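# Stow earphones in chest drawer and close it

## Task

Place the coiled earphones inside the small chest's open drawer, then push that drawer closed, with the chest still standing upright at the end.

## Robot and tools

Robot: two seven-joint arms, left_arm and right_arm, each with a parallel gripper. left_arm sits on the +y side (names do not match image sides). Calibrated bases in the scene frame: left_arm at (+0.005, +0.443, 0) m, quat_wxyz (+1.000, 0, 0, +0.016); right_arm at (-0.029, -0.446, 0) m, quat_wxyz (+1.000, 0, 0, -0.014). left_arm's fingers can fold: only the outer quarter of each pad, near the tip, grips at the set force. Deeper grips may hold loosely, drop narrow parts, or squeeze wide ones too hard, and tip-first contact with a surface folds the fingers easily unless fully closed, which can hide contact and spoil the next grasp. right_arm's fingers are rigid. A camera stand is fixed behind the arms. Loose objects may get brief random pushes.

Frames: the scene frame has its origin at table-top height midway between the nominal bases, +x out over the table, +z up. Reported end_effector_position (m) and end_effector_quat_wxyz are in this frame and may be off by a few cm. Gripper axes: fingers point along +z, close along y. end_effector_position is the point between the pads when closed; fingertips extend about 33 mm past it (gap up to 40 mm), shrinking to 9 mm when fully open. Motion offsets use each arm's own Hand target axes, not the scene axes.

execute_actions(actions, cameras): actions is a list of actions; each action is a list of up to 15 rows, one row per 1/30 s step; a shorter action repeats its final row to fill 15 steps. Every row has exactly 18 numbers in [-1, 1], covering both arms even if one is idle: left dx, dy, dz, rx, ry, rz, left gripper position, force_limit, speed, then the same nine for the right. The six pose numbers are an offset, not a pose: measured from that arm's Hand target as it stood when the action began, along the Hand target's axes; every row counts from that same start. Scale: 1.0 = 0.6 m or 180 degrees; rx, ry, rz form one rotation vector. Sending the same offset again moves further. All six zero re-requests the current Hand target. Gripper numbers are absolute commands, resent every row; repeat your last values to leave a gripper unchanged (0 is a real command). cameras: list of names, ["all"] or []; default is all for an empty actions list, none otherwise. An empty list also shows the scene number and items other results omit.

Gripper: position +1 = open (140 mm), about -0.8 = pads touching, -1 = close until blocked. force_limit (default +1): roughly 14 N at -1, 40 N at 0, 58 N at +1 for a slow close on a part up to 40 mm. speed (default +1): about 30 mm/s at -1, 140 at 0, 250 at +1; fast closes hit much harder (up to ~116 N). To grip harder while holding, raise force_limit and nudge position (-1 to -0.98); to soften, open and reclose slowly.

move(target, speed, blend, blocking, cameras): straight-line path for each gripper. target is one 18-number row as above, or a list of up to 15 such rows; all offsets count from the Hand targets at the move's start, not from the previous row. speed: peak m/s, 0.002 to 2, default 0.25 (turns up to twice that in rad/s, max 2.5); one value or one per target. blend: corner rounding in m, one value or one per target, 0 = stop at each. Paths last at least 0.5 s and are cut at 10 s; they do not avoid obstacles or the other arm. Gripper values of later targets are applied on arrival. blocking=false returns early while motion continues. The result adds a move: line (done, off_target, moving, held, fault) plus limits (paced = clipped, held = steps withheld).

wait(seconds 0 to 10): holds last commands; a running move keeps going. stop: brakes the running move (fingers continue). zoom_image(camera cam_left_wrist or cam_right_wrist, region [x0, y0, x1, y1] pixels from top-left, at most 504 by 504) enlarges the newest image. clear_fault(arm): clears a reported torque or force fault on left_arm or right_arm. finished_scene(scene: this scene's number, 1 to 2) ends the scene irreversibly; the drawer must stay correctly closed with the earphones inside without the robot.

Motion details: each step the command is clipped to 70 mm and 16 degrees from the measured pose. Hand target is the last clipped command and the base for new offsets. Grippers often stop short; a fresh action (even zeros) re-requests it, else send the remaining distance. To stop pushing on something, command the target back past the gripper. Large rotations can swing the elbow.

Result lines: object_status 0 moving, 1 blocked while opening, 2 blocked while closing (a grasp), 3 reached target or pads met. position_measured is in counts: 3 open, ~75 = 100 mm, 139 = 60 mm, 200 = 20 mm, 230 pads meet. Also given: Hand target, Tool commands, joint positions/velocities/torques, external joint torques, flange force along gripper axes (noisy), step readings of end_effector_position, and Wrist depth: a 7x7 grid per wrist camera, rows from top-left split by " / ", distances ahead in mm ("-" = none). Cameras: cam_left_wrist and cam_right_wrist, both 896x504.

Avoid: anything falling off the table or left off it, dropping or releasing moving parts, slams, hard hits on fixed or heavy things, and tipping the chest. Faults stop an arm until clear_fault: contact torque at 85 N m (waist, shoulder, upper arm roll, elbow) or 11 N m (forearm roll, wrist pitch, wrist roll); 85 N outside force including held weight; joints past their range; joints too fast. Release a grip pinning a faulted arm first. Never let grippers, housings or wrist cameras collide; the clearance check will not stop that, and closing one gripper on the other's fingers counts as a hit. Avoid strong closes on parts still resting on something, excess gripper load, and long stretched or pushing poses that overheat motors (MOTOR HOT warns; OVER-TEMPERATURE FAULT halts the arm 30 to 60 s).

Each tool is called as name(argument=value, ...), one argument or row to a line, values as JSON.

## Session

execute_actions(
  actions=[],
)

Scene clock: 0.00 s.
left_arm: end_effector_position=(+0.5821, +0.3609, +0.2792) position_measured=3 object_status=3 end_effector_quat_wxyz=(+0.513, +0.843, +0.145, -0.065) | right_arm: end_effector_position=(+0.4645, -0.4015, +0.2702) position_measured=3 object_status=3 end_effector_quat_wxyz=(+0.377, +0.000, +0.799, +0.469)
Joint positions: left_arm=[0.235 0.256 0.073 -1.901 -1.028 1.604 -1.215] | right_arm=[-0.33 -0.287 -0.127 -2.721 1.509 1.937 0.064]
Joint velocities: within noise
Joint torques (N m): no reading
External joint torques (N m): no reading
Flange force (N): no reading
Wrist depth (mm): cam_left_wrist=[276 - - - - - - / - 336 345 365 412 1996 - / - 376 328 304 - - - / - 124 362 331 - 134 - / - 107 415 379 990 126 96 / - 456 637 539 - - 97 / - 598 642 3007 888 917 -] | cam_right_wrist=[- - - - 547 2931 2599 / - - - - 3820 3112 2682 / - - - 2740 4002 3601 - / - 127 - 4848 4943 136 - / - 110 3317 - 6303 128 98 / - 109 3037 2966 3501 3361 - / - - 2898 2626 - 2448 -]
Hand target: left_arm +0.5821, +0.3609, +0.2792; +0.513, +0.843, +0.145, -0.065 | right_arm +0.4645, -0.4015, +0.2702; +0.377, +0.000, +0.799, +0.469
Tool commands: left_gripper/position=+1.0 left_gripper/force_limit=+1.0 left_gripper/speed=+1.0 right_gripper/position=+1.0 right_gripper/force_limit=+1.0 right_gripper/speed=+1.0

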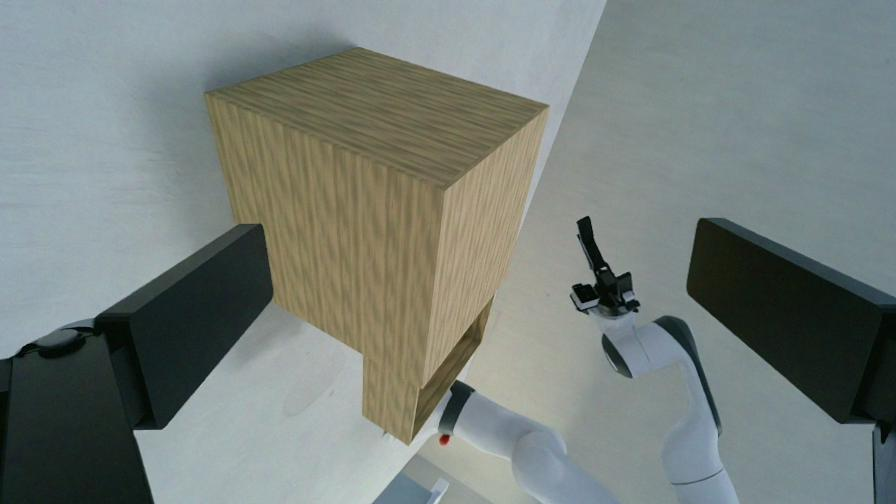

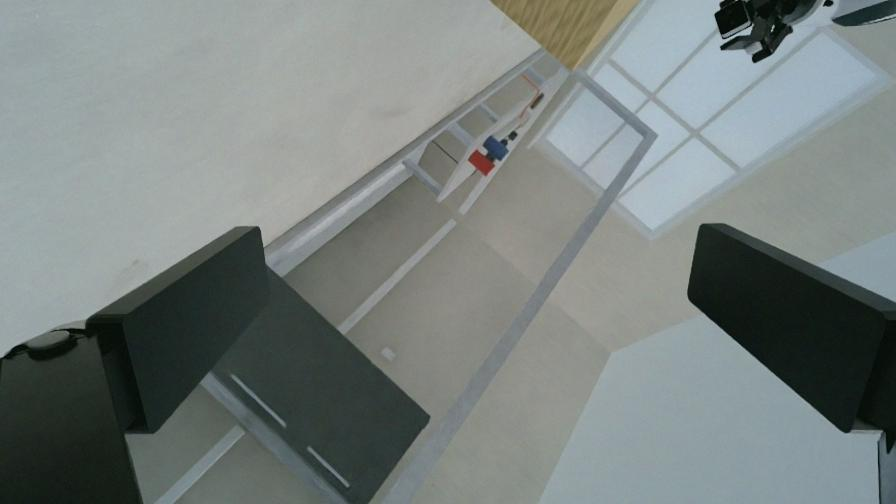

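move(
  target=[-0.44,0.121,-0.148,0.3448,0.0437,0.0975,1,1,1,0,0,0,0,0,0,1,1,1],
  speed=0.4,
  cameras=["cam_left_wrist"],
)

zoom_image(
  camera="cam_left_wrist",
  region=[300, 0, 800, 400],
)

Scene clock: 45.87 s.
left_arm: end_effector_position=(+0.3515, +0.3609, +0.4506) position_measured=3 object_status=3 end_effector_quat_wxyz=(+0.002, +1.000, -0.004, +0.002) | right_arm: end_effector_position=(+0.4645, -0.4015, +0.2702) position_measured=3 object_status=3 end_effector_quat_wxyz=(+0.377, +0.000, +0.799, +0.469)
Joint positions: left_arm=[0.185 -0.618 -0.287 -2.032 -0.17 1.439 -1.605] | right_arm=[-0.33 -0.287 -0.127 -2.721 1.509 1.937 0.064]
Joint velocities: left_arm=[0.001 0 0.001 0 -0.001 -0.003 -0.005] | right_arm=[within noise]
Joint torques (N m): left_arm=[-0.28 -8.07 4.65 23.19 1.04 2.2 -0.13] | right_arm=[-0.11 -18.57 0.79 21.06 0.83 -1.15 0.01]
External joint torques (N m): left_arm=[-0.26 0.36 -0.06 0.27 0.17 -0.47 -0.13] | right_arm=[-0.14 0.2 0.34 -0.01 -0.09 -0.06 -0.05]
Flange force (N): left_arm=[1.2 0.5 -2.4] | right_arm=[-0.2 -0.7 0.3]
Wrist depth (mm): cam_left_wrist=[542 - - 523 536 344 340 / - 550 - 551 - 412 417 / - 593 603 553 - 436 410 / - 124 - - 591 134 114 / - 107 - - - 126 96 / - 94 574 538 - - 97 / - - 460 486 738 - -] | cam_right_wrist=[- - - - 554 2865 2770 / - - - 959 3601 - 2682 / - - - 2547 3407 3232 3232 / - 128 - - - 135 2801 / - 117 3232 - - 127 102 / - 109 3112 5481 5730 - - / - - 2833 4347 - 2211 -]
Hand target: left_arm +0.3506, +0.3615, +0.4502; +0.000, +1.000, +0.000, +0.000 | right_arm +0.4645, -0.4015, +0.2702; +0.377, +0.000, +0.799, +0.469
Off the commanded pose: left_arm 0.001 m, 0 deg | right_arm 0.000 m, 0 deg.
move: done
Images, in order (width x height): cam_left_wrist 896x504.

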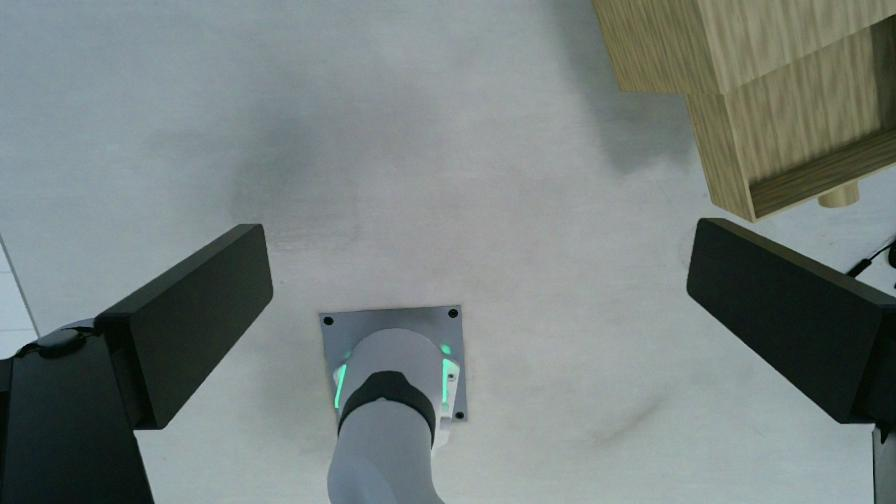

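Scaled by 1.008 from the camera's 896x504 image, which has a finer 1280x720 frame.

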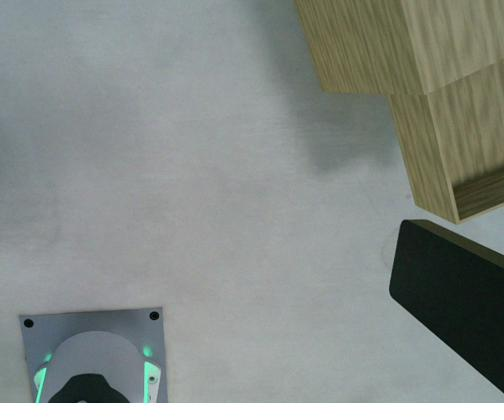

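move(
  target=[-0.03,0.57,0,0,0,0,1,1,1,0,0,0,0,0,0,1,1,1],
  speed=0.4,
  cameras=["cam_left_wrist"],
)

zoom_image(
  camera="cam_left_wrist",
  region=[300, 100, 700, 400],
)

Scene clock: 68.83 s.
left_arm: end_effector_position=(+0.3319, +0.0186, +0.4502) position_measured=3 object_status=3 end_effector_quat_wxyz=(+0.002, +1.000, -0.004, +0.000) | right_arm: end_effector_position=(+0.4645, -0.4015, +0.2702) position_measured=3 object_status=3 end_effector_quat_wxyz=(+0.377, +0.000, +0.799, +0.469)
Joint positions: left_arm=[0.473 -0.154 -1.298 -1.511 -0.151 1.473 -2.368] | right_arm=[-0.33 -0.287 -0.127 -2.721 1.509 1.937 0.064]
Joint velocities: left_arm=[-0.001 0.001 -0.001 -0.001 -0.001 0 -0.005] | right_arm=[within noise]
Joint torques (N m): left_arm=[0.04 -2.11 4.4 23.99 1.31 2.24 -0.12] | right_arm=[-0.07 -18.59 0.82 21.02 0.83 -1.15 0.05]
External joint torques (N m): left_arm=[-0.06 0.84 -0.34 0.76 0.36 -0.37 -0.12] | right_arm=[-0.1 0.23 0.38 0 -0.09 -0.06 -0.01]
Flange force (N): left_arm=[0.0 0.0 0.0] | right_arm=[-0.3 -0.7 0.4]
Wrist depth (mm): cam_left_wrist=[- - 336 392 499 517 524 / 534 - 411 415 - - 568 / - - 580 423 619 612 590 / - 124 589 - - 134 622 / - 115 676 - 667 126 96 / - 597 665 673 711 664 97 / - - - - 740 - -] | cam_right_wrist=[- 363 - - 550 3074 2547 / - - - - 4273 3037 2770 / - - - 2155 - - - / - 126 - - - 135 2833 / - 109 3361 - 5364 136 102 / - 109 3001 3879 3501 - - / - - 2865 3763 3274 2292 -]
Hand target: left_arm +0.3323, +0.0195, +0.4505; +0.000, +1.000, +0.000, +0.000 | right_arm +0.4645, -0.4015, +0.2702; +0.377, +0.000, +0.799, +0.469
Off the commanded pose: left_arm 0.001 m, 0 deg | right_arm 0.000 m, 0 deg.
move: done
Images, in order (width x height): cam_left_wrist 896x504.

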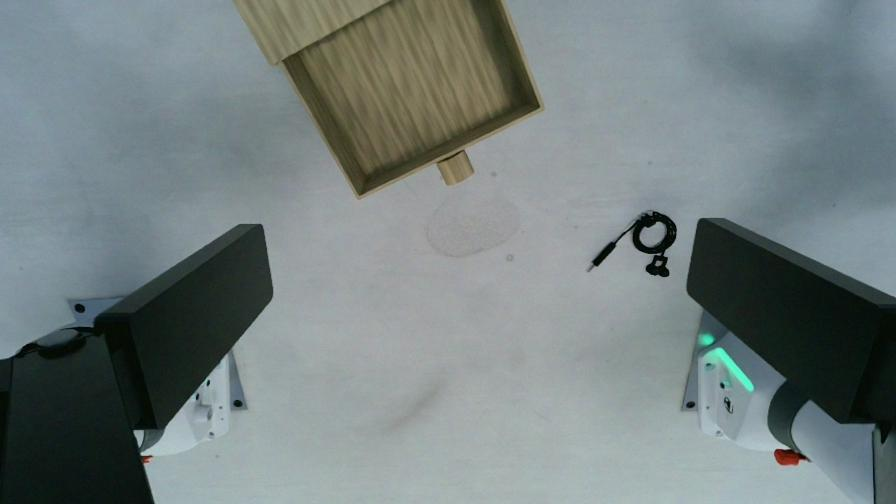

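Scaled by 1.260 from the camera's 896x504 image, which has a finer 1280x720 frame.

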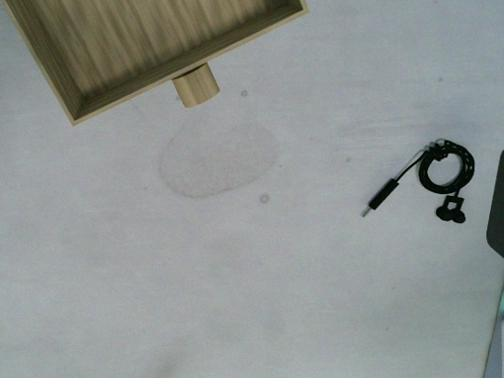

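move(
  target=[-0.03,-0.467,0,0,0,0,1,1,1,0.0158,0.387,-0.071,-0.1674,0.4879,-0.6442,0,1,0],
  speed=0.45,
  cameras=["cam_right_wrist"],
)

Scene clock: 157.73 s.
left_arm: end_effector_position=(+0.3150, +0.2985, +0.4509) position_measured=3 object_status=3 end_effector_quat_wxyz=(+0.002, +1.000, +0.002, +0.001) | right_arm: end_effector_position=(+0.3506, -0.2985, +0.4507) position_measured=129 object_status=3 end_effector_quat_wxyz=(-0.002, +0.939, -0.343, +0.000)
Joint positions: left_arm=[0.07 -0.675 -0.329 -2.056 -0.209 1.414 -1.766] | right_arm=[0.093 -0.445 0.222 -1.917 0.098 1.484 -0.597]
Joint velocities: left_arm=[within noise] | right_arm=[0.001 0.001 0.001 0.001 -0.001 0 -0.006]
Joint torques (N m): left_arm=[-1.09 -5.79 6.81 22.24 1.3 2.5 0.32] | right_arm=[0.4 -14.15 -3.78 22.56 0.45 2.52 -0.15]
External joint torques (N m): left_arm=[-1.14 0.09 0.91 -0.2 0.42 -0.16 0.32] | right_arm=[0.34 0.57 -0.4 -0.84 -0.35 -0.12 -0.15]
Flange force (N): left_arm=[-1.1 -2.4 0.2] | right_arm=[0.5 1.1 2.0]
Wrist depth (mm): cam_left_wrist=[507 - 525 519 400 392 387 / 536 - 550 - - 412 408 / - - - - - 413 578 / - 131 616 - - 134 113 / - 107 603 660 - 125 96 / - 94 501 676 - - 97 / - - 402 - 747 - -] | cam_right_wrist=[- - - 542 - - 521 / - - - - - 584 - / 469 567 - - - - - / 413 466 148 - 136 565 - / 428 91 99 - - - 398 / - - - - - - - / - - - - - - -]
Hand target: left_arm +0.3145, +0.2997, +0.4503; +0.000, +1.000, +0.000, +0.000 | right_arm +0.3501, -0.2999, +0.4502; +0.000, +0.941, -0.340, +0.000
Off the commanded pose: left_arm 0.001 m, 0 deg | right_arm 0.002 m, 0 deg.
move: done
Images, in order (width x height): cam_right_wrist 896x504.

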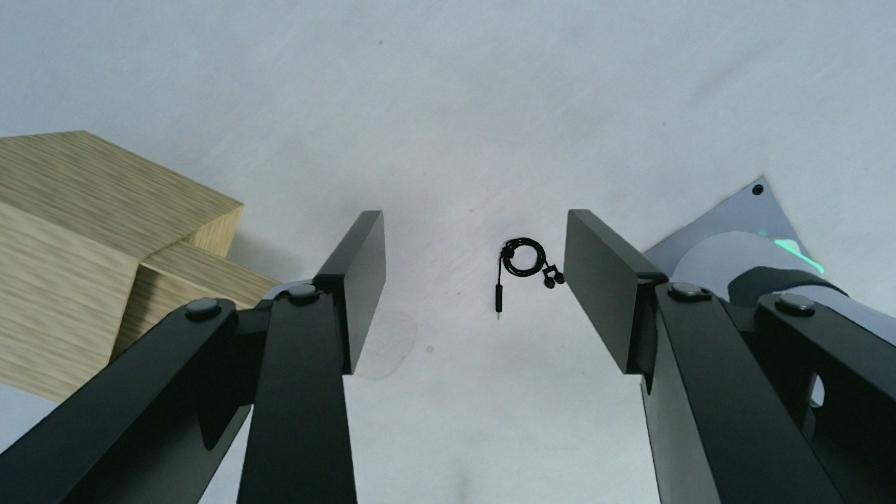

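move(
  target=[-0.2175,0.8153,0.417,0,0,0.222,-0.35,1,0,0.161,0.191,0,0,0,0,0,1,0],
  speed=0.4,
  cameras=["cam_left_wrist"],
)

zoom_image(
  camera="cam_left_wrist",
  region=[330, 50, 630, 350],
)

Scene clock: 200.63 s.
left_arm: end_effector_position=(+0.1841, -0.1900, +0.2006) position_measured=173 object_status=3 end_effector_quat_wxyz=(+0.001, +0.938, -0.346, +0.002) | right_arm: end_effector_position=(+0.3526, -0.4486, +0.4505) position_measured=129 object_status=3 end_effector_quat_wxyz=(-0.002, +0.940, -0.342, +0.001)
Joint positions: left_arm=[-0.585 0.507 -0.906 -1.634 0.424 1.936 -2.415] | right_arm=[0.091 -0.508 -0.049 -1.981 -0.021 1.476 -0.855]
Joint velocities: left_arm=[0 0.001 0 0 0 -0.003 -0.004] | right_arm=[within noise]
Joint torques (N m): left_arm=[-1.06 -35.65 -10.87 23.85 0.62 2.28 -0.07] | right_arm=[-0.1 -13.56 0.73 22.73 0.54 2.32 -0.22]
External joint torques (N m): left_arm=[-1.17 1.93 1.2 0.77 -0.28 -0.33 -0.07] | right_arm=[-0.11 -0.25 0.39 -0.63 -0.27 -0.33 -0.22]
Flange force (N): left_arm=[12.2 10.2 0.5] | right_arm=[-1.8 1.7 1.6]
Wrist depth (mm): cam_left_wrist=[300 301 302 - 300 299 - / - 314 314 - - 316 304 / 325 - 333 - 339 - 312 / - - - - 145 367 350 / - 365 91 373 108 92 - / - - - - - - 70 / - - - - - - 66] | cam_right_wrist=[- - - - - - - / 580 535 - - - - - / 586 - - 590 576 - - / 584 - 148 - 136 - - / 494 90 106 691 137 - - / - - - - - - - / - - - - - - -]
Hand target: left_arm +0.1837, -0.1896, +0.2005; +0.000, +0.940, -0.342, +0.000 | right_arm +0.3512, -0.4498, +0.4502; +0.000, +0.941, -0.340, +0.000
Off the commanded pose: left_arm 0.001 m, 0 deg | right_arm 0.002 m, 0 deg.
move: done; limits=paced
Images, in order (width x height): cam_left_wrist 896x504.

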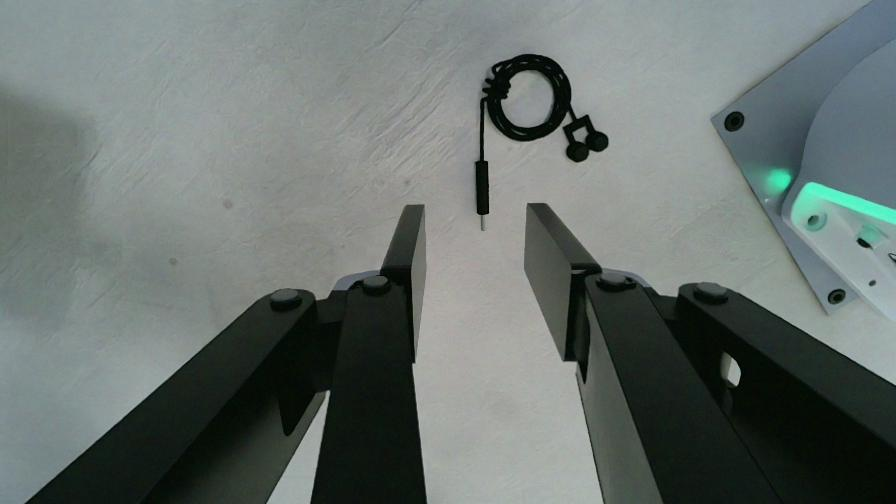

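Scaled by 1.680 from the camera's 896x504 image, which has a finer 1280x720 frame.

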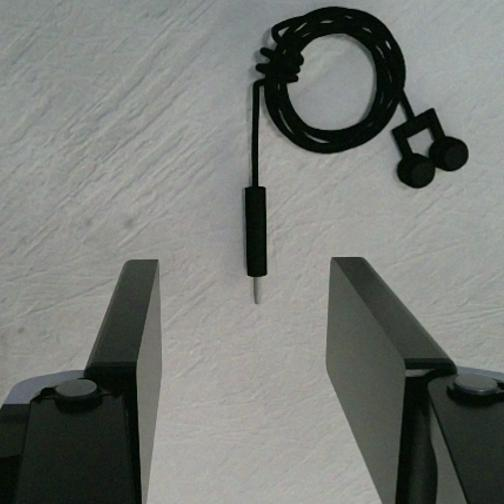

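move(
  target=[-0.0193,0.0267,0.209,0,0,0,-0.35,1,0,0,0,0,0,0,0,0,1,0],
  speed=0.25,
  cameras=["cam_left_wrist"],
)

zoom_image(
  camera="cam_left_wrist",
  region=[370, 100, 590, 300],
)

Scene clock: 215.60 s.
left_arm: end_effector_position=(+0.1636, -0.1930, +0.0739) position_measured=173 object_status=3 end_effector_quat_wxyz=(-0.001, +0.939, -0.345, -0.002) | right_arm: end_effector_position=(+0.3526, -0.4486, +0.4505) position_measured=129 object_status=3 end_effector_quat_wxyz=(-0.002, +0.940, -0.342, +0.001)
Joint positions: left_arm=[-0.677 0.65 -0.794 -1.752 0.545 2.163 -2.52] | right_arm=[0.091 -0.508 -0.049 -1.981 -0.021 1.476 -0.855]
Joint velocities: left_arm=[-0.001 0 0 0 0 0.001 -0.007] | right_arm=[within noise]
Joint torques (N m): left_arm=[-1.04 -39.89 -12.61 21.6 0.86 2.68 -0.16] | right_arm=[-0.08 -13.56 0.67 22.76 0.54 2.32 -0.22]
External joint torques (N m): left_arm=[-1.03 1.39 1.32 0.62 0.08 0.11 -0.16] | right_arm=[-0.16 -0.22 0.23 -0.61 -0.28 -0.32 -0.22]
Flange force (N): left_arm=[7.3 7.2 4.2] | right_arm=[-1.5 1.8 1.5]
Wrist depth (mm): cam_left_wrist=[187 186 188 185 185 191 190 / 194 198 197 - 195 196 197 / 208 208 208 211 208 214 211 / 219 220 211 223 145 224 225 / 226 231 91 232 108 93 - / - - - 249 - - 70 / - - - - - - 66] | cam_right_wrist=[- - - - - - - / - - - - - - - / - - - - - - - / 584 - 148 - 136 - - / 489 90 99 - - - - / - - - 567 - - - / - - - 458 - - -]
Hand target: left_arm +0.1645, -0.1946, +0.0751; +0.000, +0.940, -0.342, +0.000 | right_arm +0.3512, -0.4498, +0.4502; +0.000, +0.941, -0.340, +0.000
Off the commanded pose: left_arm 0.002 m, 0 deg | right_arm 0.002 m, 0 deg.
move: done
Images, in order (width x height): cam_left_wrist 896x504.

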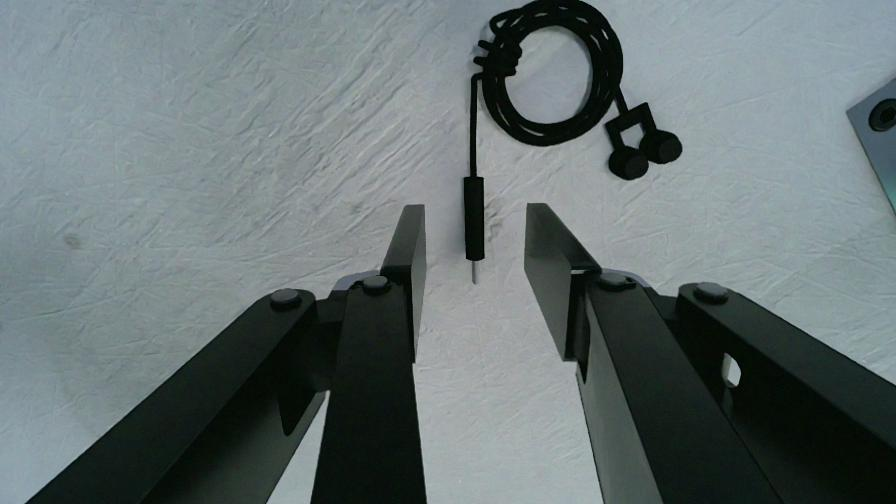

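Scaled by 2.291 from the camera's 896x504 image, which has a finer 1280x720 frame.

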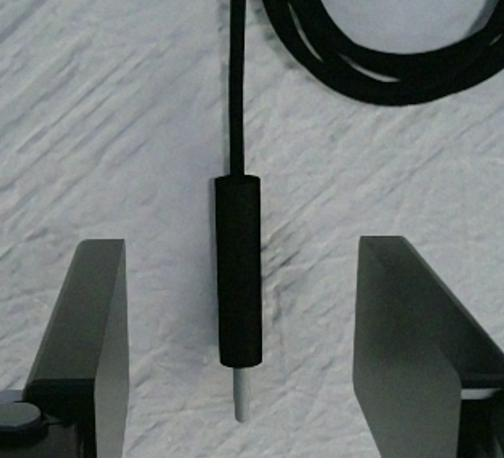

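move(
  target=[-0.0078,0.0025,0.0688,0,0,0,-0.35,1,0,0,0,0,0,0,0,0,1,0],
  speed=0.08,
  cameras=["cam_left_wrist"],
)

zoom_image(
  camera="cam_left_wrist",
  region=[370, 100, 590, 300],
)

Scene clock: 238.47 s.
left_arm: end_effector_position=(+0.1597, -0.1921, +0.0337) position_measured=173 object_status=3 end_effector_quat_wxyz=(+0.000, +0.939, -0.344, -0.001) | right_arm: end_effector_position=(+0.3526, -0.4486, +0.4505) position_measured=129 object_status=3 end_effector_quat_wxyz=(-0.002, +0.940, -0.342, +0.001)
Joint positions: left_arm=[-0.713 0.7 -0.744 -1.772 0.586 2.235 -2.552] | right_arm=[0.091 -0.508 -0.049 -1.981 -0.021 1.476 -0.855]
Joint velocities: left_arm=[0 0.001 0.001 -0.002 0 0.003 -0.005] | right_arm=[within noise]
Joint torques (N m): left_arm=[-1.12 -40.89 -12.95 20.42 0.98 2.64 -0.17] | right_arm=[-0.07 -13.57 0.72 22.74 0.55 2.32 -0.22]
External joint torques (N m): left_arm=[-1.09 1.69 1.2 0.24 0.24 0.06 -0.17] | right_arm=[-0.12 -0.27 0.33 -0.61 -0.27 -0.32 -0.22]
Flange force (N): left_arm=[5.8 6.4 5.4] | right_arm=[-1.7 1.7 1.5]
Wrist depth (mm): cam_left_wrist=[149 150 151 150 151 153 155 / 160 162 161 158 158 161 161 / 167 168 168 168 170 169 171 / 179 177 175 180 146 181 182 / 189 - 91 187 109 93 190 / - - - - - - 70 / - - - 220 - - 66] | cam_right_wrist=[- - 548 - - 547 - / - - - - - - - / - - - - - - - / 580 - 148 603 136 - 618 / 487 90 99 - - - - / - - - 578 - - - / - - 397 452 - - -]
Hand target: left_arm +0.1600, -0.1927, +0.0338; +0.000, +0.940, -0.342, +0.000 | right_arm +0.3512, -0.4498, +0.4502; +0.000, +0.941, -0.340, +0.000
Off the commanded pose: left_arm 0.001 m, 0 deg | right_arm 0.002 m, 0 deg.
move: done
Images, in order (width x height): cam_left_wrist 896x504.

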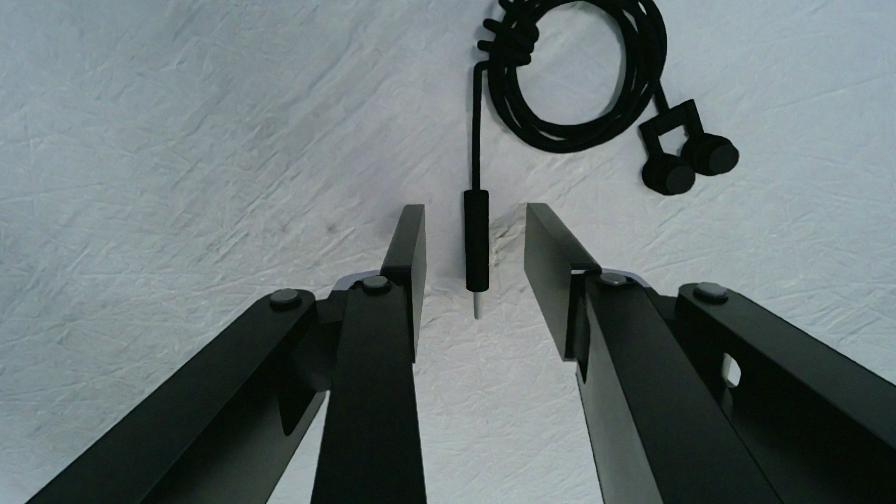

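Scaled by 2.291 from the camera's 896x504 image, which has a finer 1280x720 frame.

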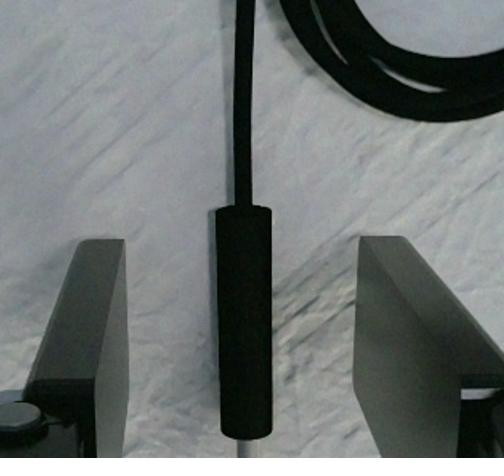

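move(
  target=[
    [0,0,0.0052,0,0,0,-0.35,1,0,0,0,0,0,0,0,0,1,0],
    [0,0,0.0052,0,0,0,-1,-1,-1,0,0,0,0,0,0,0,1,0],
  ],
  speed=0.04,
  cameras=["cam_left_wrist"],
)

Scene clock: 258.50 s.
left_arm: end_effector_position=(+0.1605, -0.1929, +0.0318) position_measured=218 object_status=2 end_effector_quat_wxyz=(+0.000, +0.939, -0.343, +0.000) | right_arm: end_effector_position=(+0.3526, -0.4486, +0.4505) position_measured=129 object_status=3 end_effector_quat_wxyz=(-0.002, +0.940, -0.342, +0.001)
Joint positions: left_arm=[-0.719 0.701 -0.736 -1.772 0.586 2.242 -2.554] | right_arm=[0.091 -0.508 -0.049 -1.981 -0.021 1.476 -0.855]
Joint torques (N m): left_arm=[-1.06 -40.58 -12.85 20.31 0.84 2.7 -0.05] | right_arm=[-0.06 -13.55 0.71 22.77 0.54 2.32 -0.29]
External joint torques (N m): left_arm=[-0.92 2.17 1.29 0.13 0.1 0.12 -0.05] | right_arm=[-0.03 -0.08 0.41 -0.65 -0.26 -0.33 -0.29]
Flange force (N): left_arm=[6.2 6.3 6.0] | right_arm=[-1.4 1.4 1.5]
Wrist depth (mm): cam_left_wrist=[149 149 151 149 151 150 154 / 159 157 159 156 157 160 159 / 165 166 165 167 165 159 172 / 172 175 177 141 - 185 180 / 187 186 81 90 89 186 188 / 197 - 72 - - 73 - / - - - - - 67 -] | cam_right_wrist=[- - - - - - - / - - - - - - - / - - - - - - - / 581 - 147 - 136 - - / 492 90 99 - - - - / - - - 569 - - - / - - 398 445 - - -]
Hand target: left_arm +0.1600, -0.1927, +0.0307; +0.000, +0.940, -0.342, +0.000 | right_arm +0.3512, -0.4498, +0.4502; +0.000, +0.941, -0.340, +0.000
Off the commanded pose: left_arm 0.001 m, 0 deg | right_arm 0.002 m, 0 deg.
move: done
Images, in order (width x height): cam_left_wrist 896x504.

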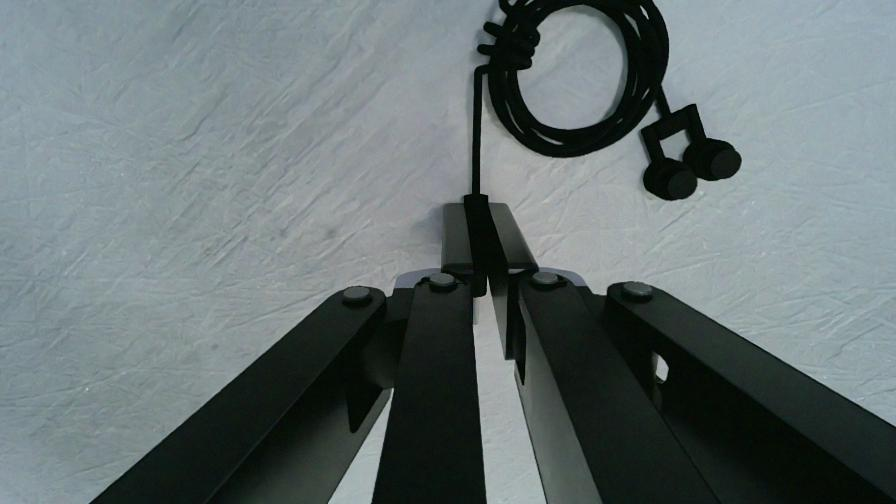

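move(
  target=[
    [0,0,-0.3667,0,0,0,-1,-1,-1,0,0,0,0,0,0,0,1,0],
    [-0.177,-0.3143,-0.6988,0,0.05,0,-1,-1,-1,0,0,0,0,0,0,0,1,0],
    [-0.1453,-0.4063,-0.9155,0,0.1667,0,-1,-1,-1,0,0,0,0,0,0,0,1,0],
  ],
  speed=[0.15,0.25,0.25],
  blend=[0.04,0.05,0],
  cameras=["cam_left_wrist"],
)

Scene clock: 299.23 s.
left_arm: end_effector_position=(+0.2484, +0.0503, +0.5804) position_measured=218 object_status=2 end_effector_quat_wxyz=(+0.090, +0.909, -0.328, +0.243) | right_arm: end_effector_position=(+0.3526, -0.4486, +0.4505) position_measured=129 object_status=3 end_effector_quat_wxyz=(-0.002, +0.940, -0.342, +0.001)
Joint positions: left_arm=[-0.508 -0.696 -0.376 -1.928 -0.177 1.796 -1.719] | right_arm=[0.091 -0.508 -0.049 -1.981 -0.021 1.476 -0.855]
Joint velocities: left_arm=[0 -0.001 -0.002 0 0.001 0.001 0.005] | right_arm=[within noise]
Joint torques (N m): left_arm=[-1.07 -3.58 8.27 21.69 1.42 3.7 0.4] | right_arm=[-0.05 -13.54 0.74 22.78 0.55 2.32 -0.23]
External joint torques (N m): left_arm=[-1.06 0.62 1.06 -0.1 0.44 0.11 0.38] | right_arm=[-0.08 -0.21 0.36 -0.63 -0.27 -0.33 -0.23]
Flange force (N): left_arm=[0.2 -2.6 0.1] | right_arm=[-1.7 1.6 1.5]
Wrist depth (mm): cam_left_wrist=[- 768 - - 782 813 785 / 754 539 539 - 756 754 - / 693 521 523 547 773 - 587 / - - 568 128 - 711 610 / - - 81 90 89 83 695 / - - 72 - - 73 691 / - - - - - 66 -] | cam_right_wrist=[- - - - 553 - - / - - - - - - - / - - 627 - - 599 - / 581 - 149 - 136 612 - / 490 90 99 - - - - / - - - - - - - / - - - - - - -]
Hand target: left_arm +0.2498, +0.0506, +0.5798; +0.089, +0.908, -0.330, +0.243 | right_arm +0.3512, -0.4498, +0.4502; +0.000, +0.941, -0.340, +0.000
Off the commanded pose: left_arm 0.002 m, 0 deg | right_arm 0.002 m, 0 deg.
move: done
Images, in order (width x height): cam_left_wrist 896x504.

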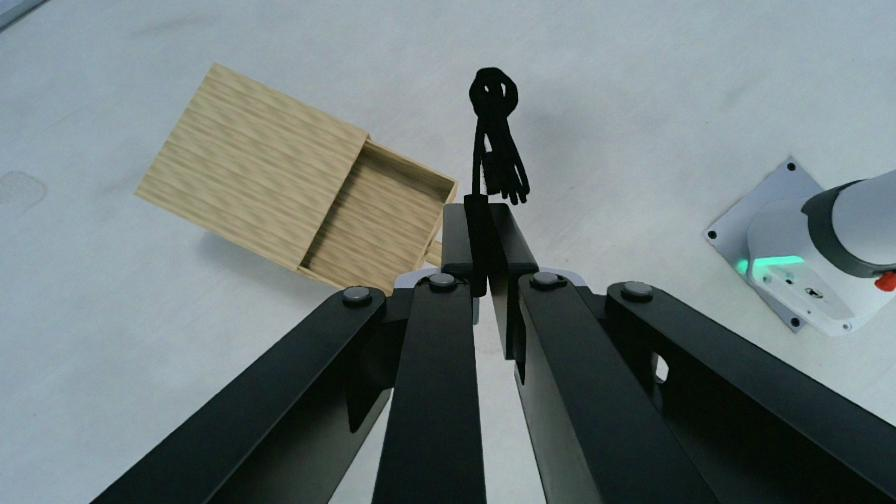

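move(
  target=[0.044,-0.148,0.0247,0,0,0,-1,-1,-1,0,0,0,0,0,0,0,1,0],
  speed=0.2,
  cameras=["cam_left_wrist"],
)

zoom_image(
  camera="cam_left_wrist",
  region=[300, 30, 650, 300],
)

Scene clock: 332.73 s.
left_arm: end_effector_position=(+0.3289, +0.0991, +0.5789) position_measured=218 object_status=2 end_effector_quat_wxyz=(+0.090, +0.909, -0.328, +0.241) | right_arm: end_effector_position=(+0.3526, -0.4486, +0.4505) position_measured=129 object_status=3 end_effector_quat_wxyz=(-0.002, +0.940, -0.342, +0.001)
Joint positions: left_arm=[-0.526 -0.635 -0.216 -1.937 -0.132 1.837 -1.58] | right_arm=[0.091 -0.508 -0.049 -1.981 -0.021 1.476 -0.855]
Joint velocities: left_arm=[-0.001 -0.001 -0.001 0 0.002 0 0.007] | right_arm=[within noise]
Joint torques (N m): left_arm=[-1.11 -7.56 4.78 23.53 1.27 3.7 0.42] | right_arm=[-0.09 -13.52 0.7 22.76 0.54 2.32 -0.24]
External joint torques (N m): left_arm=[-1.09 0.59 1.12 0.71 0.42 0.09 0.41] | right_arm=[-0.06 -0.1 0.4 -0.65 -0.26 -0.32 -0.24]
Flange force (N): left_arm=[3.3 -2.2 -1.7] | right_arm=[-1.5 1.4 1.5]
Wrist depth (mm): cam_left_wrist=[- - - 765 - - - / 787 721 529 185 - - - / 782 713 523 521 723 - 730 / - - 505 128 719 713 676 / 715 - 81 90 89 83 709 / - - 72 - - 73 - / - - - - - 67 -] | cam_right_wrist=[- - - - - - - / - - - - 603 - - / - - - - - - - / 578 - 148 - 136 - - / 494 90 99 - - - - / - - - - - - - / - - - - - - -]
Hand target: left_arm +0.3301, +0.0991, +0.5801; +0.089, +0.908, -0.330, +0.243 | right_arm +0.3512, -0.4498, +0.4502; +0.000, +0.941, -0.340, +0.000
Off the commanded pose: left_arm 0.002 m, 0 deg | right_arm 0.002 m, 0 deg.
move: done
Images, in order (width x height): cam_left_wrist 896x504.

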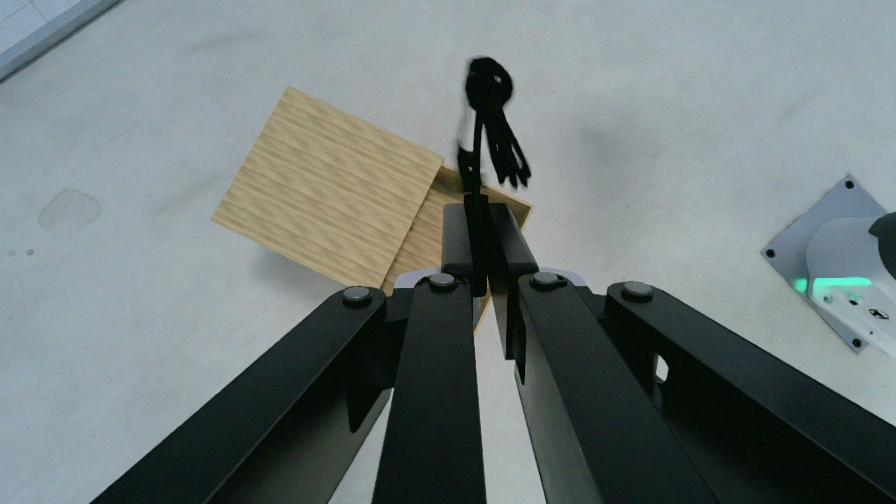

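Scaled by 1.440 from the camera's 896x504 image, which has a finer 1280x720 frame.

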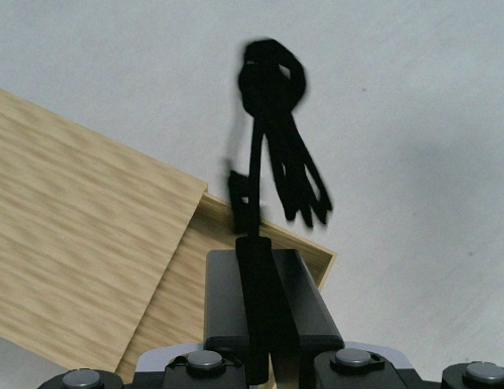

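move(
  target=[-0.0897,-0.0017,0.295,0,-0.1667,0,-1,-1,-1,0,0,0,0,0,0,0,1,0],
  speed=0.15,
  cameras=["cam_left_wrist"],
)

zoom_image(
  camera="cam_left_wrist",
  region=[300, 0, 700, 350],
)

Scene clock: 366.70 s.
left_arm: end_effector_position=(+0.3629, +0.0722, +0.3992) position_measured=218 object_status=2 end_effector_quat_wxyz=(+0.002, +0.939, -0.344, +0.000) | right_arm: end_effector_position=(+0.3526, -0.4486, +0.4505) position_measured=129 object_status=3 end_effector_quat_wxyz=(-0.002, +0.940, -0.342, +0.001)
Joint positions: left_arm=[-0.494 -0.143 -0.31 -1.764 -0.047 1.629 -1.633] | right_arm=[0.091 -0.508 -0.049 -1.981 -0.021 1.476 -0.855]
Joint velocities: left_arm=[0.001 -0.002 0 -0.002 0.001 -0.003 -0.006] | right_arm=[within noise]
Joint torques (N m): left_arm=[-0.53 -24.95 1.46 25.44 1.28 2.33 -0.17] | right_arm=[-0.06 -13.55 0.69 22.75 0.53 2.32 -0.24]
External joint torques (N m): left_arm=[-0.54 1.01 0.16 0.95 0.4 -0.34 -0.17] | right_arm=[-0.04 -0.16 0.38 -0.66 -0.27 -0.33 -0.24]
Flange force (N): left_arm=[7.1 1.2 -4.4] | right_arm=[-1.6 1.5 1.6]
Wrist depth (mm): cam_left_wrist=[285 285 285 346 358 499 - / 311 300 299 362 355 - 538 / - - 317 382 530 - 548 / 552 544 - 119 - 565 593 / - 576 81 90 89 83 - / 594 - 72 - - 73 - / - - - - - 66 -] | cam_right_wrist=[561 - - - - - - / - - - - - - - / 629 - - - - - - / 585 621 148 - 136 - - / 490 90 99 - - - - / - - - - - - - / - - - - - - -]
Hand target: left_arm +0.3629, +0.0728, +0.3999; +0.000, +0.940, -0.342, +0.000 | right_arm +0.3512, -0.4498, +0.4502; +0.000, +0.941, -0.340, +0.000
Off the commanded pose: left_arm 0.001 m, 0 deg | right_arm 0.002 m, 0 deg.
move: done
Images, in order (width x height): cam_left_wrist 896x504.

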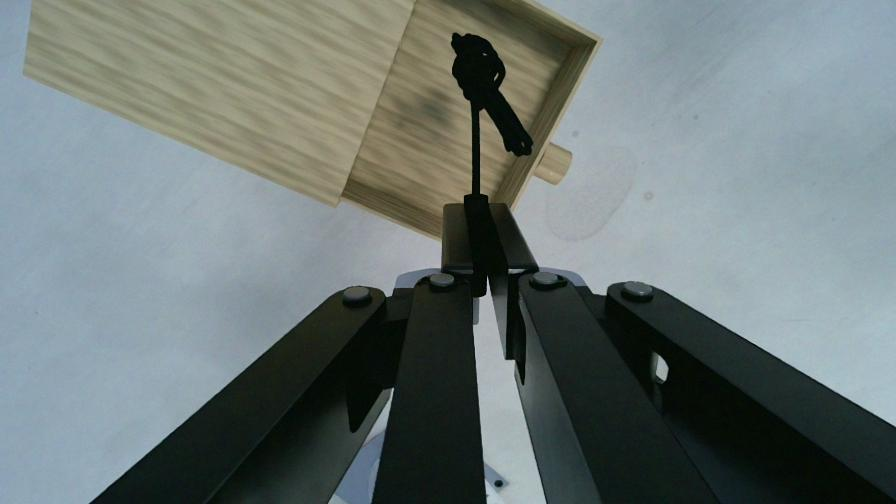

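Scaled by 1.260 from the camera's 896x504 image, which has a finer 1280x720 frame.

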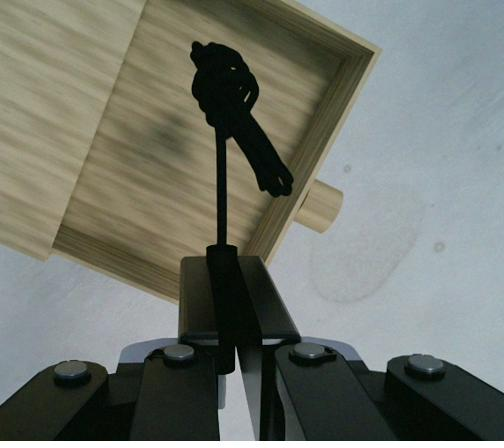

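move(
  target=[0.0,0,0.26,0,0,0,-1,-1,-1,0,0,0,0,0,0,0,1,0],
  speed=0.1,
  cameras=["cam_left_wrist"],
)

zoom_image(
  camera="cam_left_wrist",
  region=[300, 0, 700, 350],
)

Scene clock: 387.37 s.
left_arm: end_effector_position=(+0.3628, +0.0728, +0.2446) position_measured=218 object_status=2 end_effector_quat_wxyz=(+0.001, +0.939, -0.343, -0.001) | right_arm: end_effector_position=(+0.3526, -0.4486, +0.4505) position_measured=129 object_status=3 end_effector_quat_wxyz=(-0.002, +0.940, -0.342, +0.001)
Joint positions: left_arm=[-0.499 -0.122 -0.323 -2.137 -0.046 2.021 -1.637] | right_arm=[0.091 -0.508 -0.049 -1.981 -0.021 1.476 -0.855]
Joint velocities: left_arm=[0 0.001 0.001 0 0 0.005 0] | right_arm=[within noise]
Joint torques (N m): left_arm=[-0.54 -25.77 1.28 24.67 1.21 2.67 -0.11] | right_arm=[-0.09 -13.58 0.71 22.7 0.56 2.32 -0.21]
External joint torques (N m): left_arm=[-0.55 1.33 0.18 -0.03 0.41 0.01 -0.11] | right_arm=[-0.06 -0.11 0.43 -0.72 -0.25 -0.32 -0.21]
Flange force (N): left_arm=[4.5 0.8 1.2] | right_arm=[-1.7 1.4 1.7]
Wrist depth (mm): cam_left_wrist=[147 147 149 204 211 180 345 / 154 154 158 219 220 197 - / 162 163 227 230 229 - - / 169 172 225 142 202 - - / - 417 81 90 89 413 428 / - - 71 - - 73 - / - - - - - 67 -] | cam_right_wrist=[- 568 - - - - - / - - - - - - - / 599 603 618 - 592 - - / 576 - 148 - 137 - - / 493 90 99 - - - - / - - - - - - - / - - - - - - -]
Hand target: left_arm +0.3629, +0.0726, +0.2439; +0.000, +0.940, -0.342, +0.000 | right_arm +0.3512, -0.4498, +0.4502; +0.000, +0.941, -0.340, +0.000
Off the commanded pose: left_arm 0.001 m, 0 deg | right_arm 0.002 m, 0 deg.
move: done
Images, in order (width x height): cam_left_wrist 896x504.

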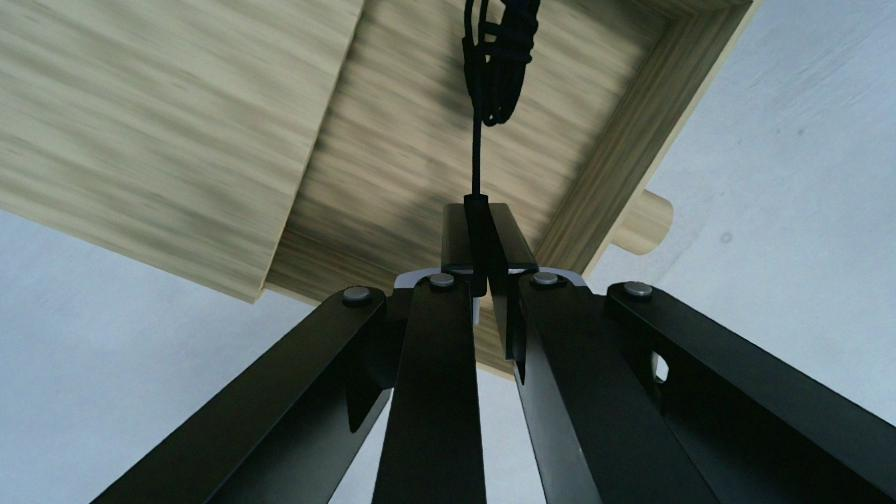

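Scaled by 1.260 from the camera's 896x504 image, which has a finer 1280x720 frame.

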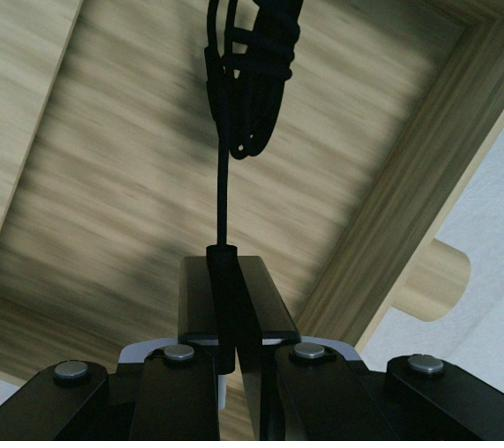

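move(
  target=[0.0,0,0.072,0,0,0,-1,-1,-1,0,0,0,0,0,0,0,1,0],
  speed=0.07,
  cameras=["cam_left_wrist"],
)

zoom_image(
  camera="cam_left_wrist",
  region=[250, 0, 750, 400],
)

Scene clock: 403.47 s.
left_arm: end_effector_position=(+0.3630, +0.0728, +0.2016) position_measured=218 object_status=2 end_effector_quat_wxyz=(+0.001, +0.939, -0.343, +0.000) | right_arm: end_effector_position=(+0.3526, -0.4486, +0.4505) position_measured=129 object_status=3 end_effector_quat_wxyz=(-0.002, +0.940, -0.342, +0.001)
Joint positions: left_arm=[-0.499 -0.081 -0.329 -2.208 -0.034 2.131 -1.646] | right_arm=[0.091 -0.508 -0.049 -1.981 -0.021 1.476 -0.855]
Joint velocities: left_arm=[0 0 -0.002 0 -0.001 0.005 -0.002] | right_arm=[within noise]
Joint torques (N m): left_arm=[-0.61 -26.47 0.91 24.06 1.2 2.64 -0.15] | right_arm=[-0.05 -13.54 0.72 22.75 0.54 2.32 -0.22]
External joint torques (N m): left_arm=[-0.67 1.22 0.11 0.11 0.45 0.01 -0.15] | right_arm=[-0.02 -0.14 0.44 -0.63 -0.26 -0.32 -0.22]
Flange force (N): left_arm=[4.7 1.2 1.4] | right_arm=[-1.6 1.3 1.5]
Wrist depth (mm): cam_left_wrist=[- 108 165 169 159 169 128 / 114 114 176 177 181 155 320 / 120 120 187 188 190 149 - / 128 127 197 141 180 152 - / 131 135 83 90 89 83 - / - - 72 - - 73 - / - - - - - 66 -] | cam_right_wrist=[- - - - - 541 - / - - - - - - 545 / - - - - - - 545 / 577 - 148 - 136 - - / 485 90 92 - - - - / - - - - - - - / - - - - - - -]
Hand target: left_arm +0.3629, +0.0726, +0.2007; +0.000, +0.940, -0.342, +0.000 | right_arm +0.3512, -0.4498, +0.4502; +0.000, +0.941, -0.340, +0.000
Off the commanded pose: left_arm 0.001 m, 0 deg | right_arm 0.002 m, 0 deg.
move: done
Images, in order (width x height): cam_left_wrist 896x504.

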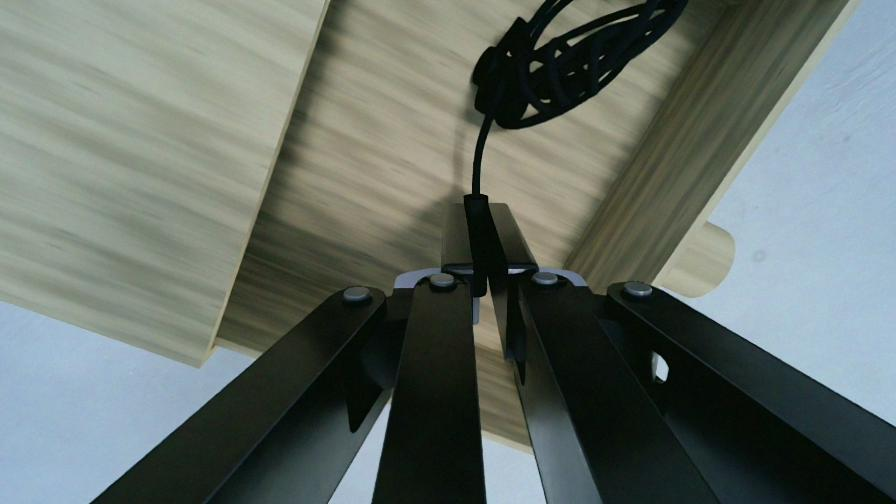

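Scaled by 1.008 from the camera's 896x504 image, which has a finer 1280x720 frame.

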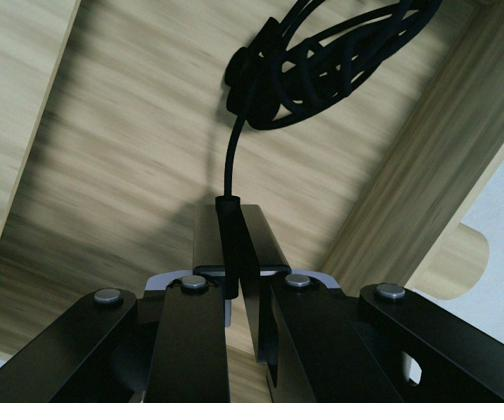

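move(
  target=[
    [0,0,0.02,0,0,0,-1,-1,-1,0,0,0,0,0,0,0,1,0],
    [0,0,0.02,0,0,0,-0.58,-1,-1,0,0,0,0,0,0,0,1,0],
    [0,0,-0.08,0,0,0,-0.58,-1,-1,0,0,0,0,0,0,0,1,0],
    [0,0,-0.33,0,0,0,-0.58,-1,-1,0,0,0,0,0,0,0,1,0],
  ],
  speed=[0.06,0.06,0.1,0.3],
  blend=[0,0,0.02,0],
  cameras=["cam_left_wrist"],
)

zoom_image(
  camera="cam_left_wrist",
  region=[300, 0, 700, 350],
)

Scene clock: 420.83 s.
left_arm: end_effector_position=(+0.3624, +0.0716, +0.3987) position_measured=202 object_status=3 end_effector_quat_wxyz=(+0.002, +0.940, -0.342, +0.001) | right_arm: end_effector_position=(+0.3526, -0.4486, +0.4505) position_measured=129 object_status=3 end_effector_quat_wxyz=(-0.002, +0.940, -0.342, +0.001)
Joint positions: left_arm=[-0.496 -0.145 -0.31 -1.767 -0.047 1.632 -1.64] | right_arm=[0.091 -0.508 -0.049 -1.981 -0.021 1.476 -0.855]
Joint velocities: left_arm=[0 -0.001 -0.001 0 0 -0.005 0.001] | right_arm=[within noise]
Joint torques (N m): left_arm=[-0.48 -24.71 1.81 25.37 1.27 2.31 0.19] | right_arm=[-0.08 -13.56 0.73 22.73 0.56 2.33 -0.21]
External joint torques (N m): left_arm=[-0.45 1.38 0.54 0.85 0.4 -0.36 0.19] | right_arm=[-0.07 -0.16 0.4 -0.69 -0.25 -0.32 -0.21]
Flange force (N): left_arm=[7.6 0.1 -4.3] | right_arm=[-1.8 1.5 1.7]
Wrist depth (mm): cam_left_wrist=[283 284 285 348 327 485 - / 292 299 300 364 355 - 515 / 526 - 318 384 524 520 - / 550 - - 163 553 - - / 571 - 86 96 89 93 - / - - 73 - - - - / - - - - - - -] | cam_right_wrist=[- 555 - - - - - / - - - 567 - - - / - - - - - - - / 577 - 148 - 137 606 624 / 493 90 99 - - - - / - - - - - - - / - - - - - - -]
Hand target: left_arm +0.3629, +0.0728, +0.3987; +0.000, +0.940, -0.342, +0.000 | right_arm +0.3512, -0.4498, +0.4502; +0.000, +0.941, -0.340, +0.000
Off the commanded pose: left_arm 0.001 m, 0 deg | right_arm 0.002 m, 0 deg.
move: done
Images, in order (width x height): cam_left_wrist 896x504.

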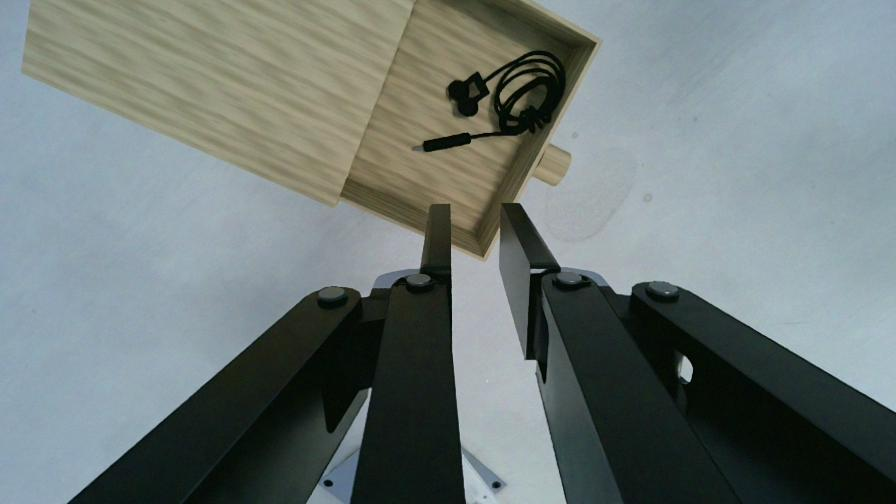

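Scaled by 1.260 from the camera's 896x504 image, which has a finer 1280x720 frame.

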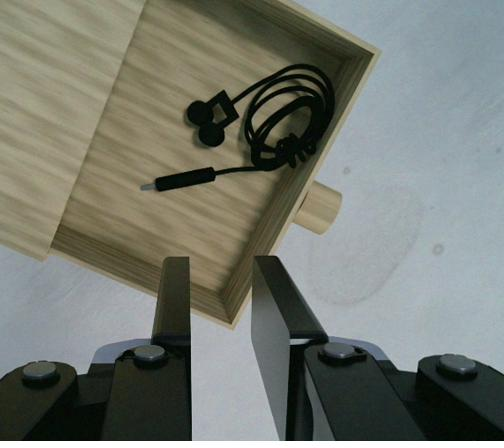

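move(
  target=[-0.356,-0.261,-0.083,0,0,0,-0.58,-1,-1,-0.6105,-0.3745,0.167,0,0,-0.343,-1,-1,0],
  speed=0.35,
  cameras=["cam_right_wrist"],
)

Scene clock: 449.27 s.
left_arm: end_effector_position=(+0.3008, +0.3288, +0.4490) position_measured=202 object_status=3 end_effector_quat_wxyz=(+0.001, +0.941, -0.339, +0.002) | right_arm: end_effector_position=(+0.2115, -0.0438, +0.3494) position_measured=233 object_status=3 end_effector_quat_wxyz=(+0.000, +0.982, +0.187, -0.002)
Joint positions: left_arm=[-0.496 -0.697 0.058 -2.117 0.035 1.424 -1.292] | right_arm=[0.598 -0.315 0.396 -2.046 0.125 1.748 -1.022]
Joint velocities: left_arm=[0 0.001 -0.002 -0.001 0.001 -0.001 0.005] | right_arm=[0 -0.001 0.001 0 -0.001 0.001 -0.004]
Joint torques (N m): left_arm=[-1.1 -6.98 -0.33 22.85 1.26 2.29 0.28] | right_arm=[0.19 -17.63 -4.1 24.78 0.46 2.75 -0.39]
External joint torques (N m): left_arm=[-1.1 -0.25 1.45 -0.25 0.42 -0.38 0.28] | right_arm=[0.15 1.16 -0.05 0.09 -0.36 0.1 -0.39]
Flange force (N): left_arm=[-2.0 -2.3 0.3] | right_arm=[3.8 -1.6 -0.1]
Wrist depth (mm): cam_left_wrist=[538 - - 530 - 540 - / 546 - - - 544 555 - / 579 578 590 - 574 584 - / 619 606 610 142 122 613 - / 635 - 86 90 89 93 - / 1675 - 73 - - - - / - - - - - - -] | cam_right_wrist=[- - - - - - - / - - - - - - - / 501 - - - - - - / - - - 120 - - - / - - 87 95 91 - - / - - - - - - - / - - - - - - -]
Hand target: left_arm +0.3000, +0.3301, +0.4483; +0.000, +0.940, -0.342, +0.000 | right_arm +0.2129, -0.0429, +0.3498; +0.000, +0.982, +0.191, +0.000
Off the commanded pose: left_arm 0.002 m, 0 deg | right_arm 0.002 m, 1 deg.
move: done
Images, in order (width x height): cam_right_wrist 896x504.

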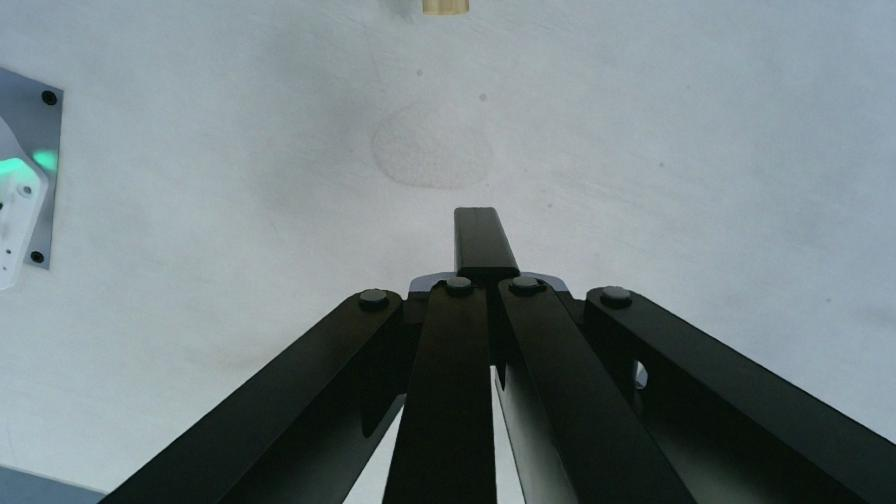

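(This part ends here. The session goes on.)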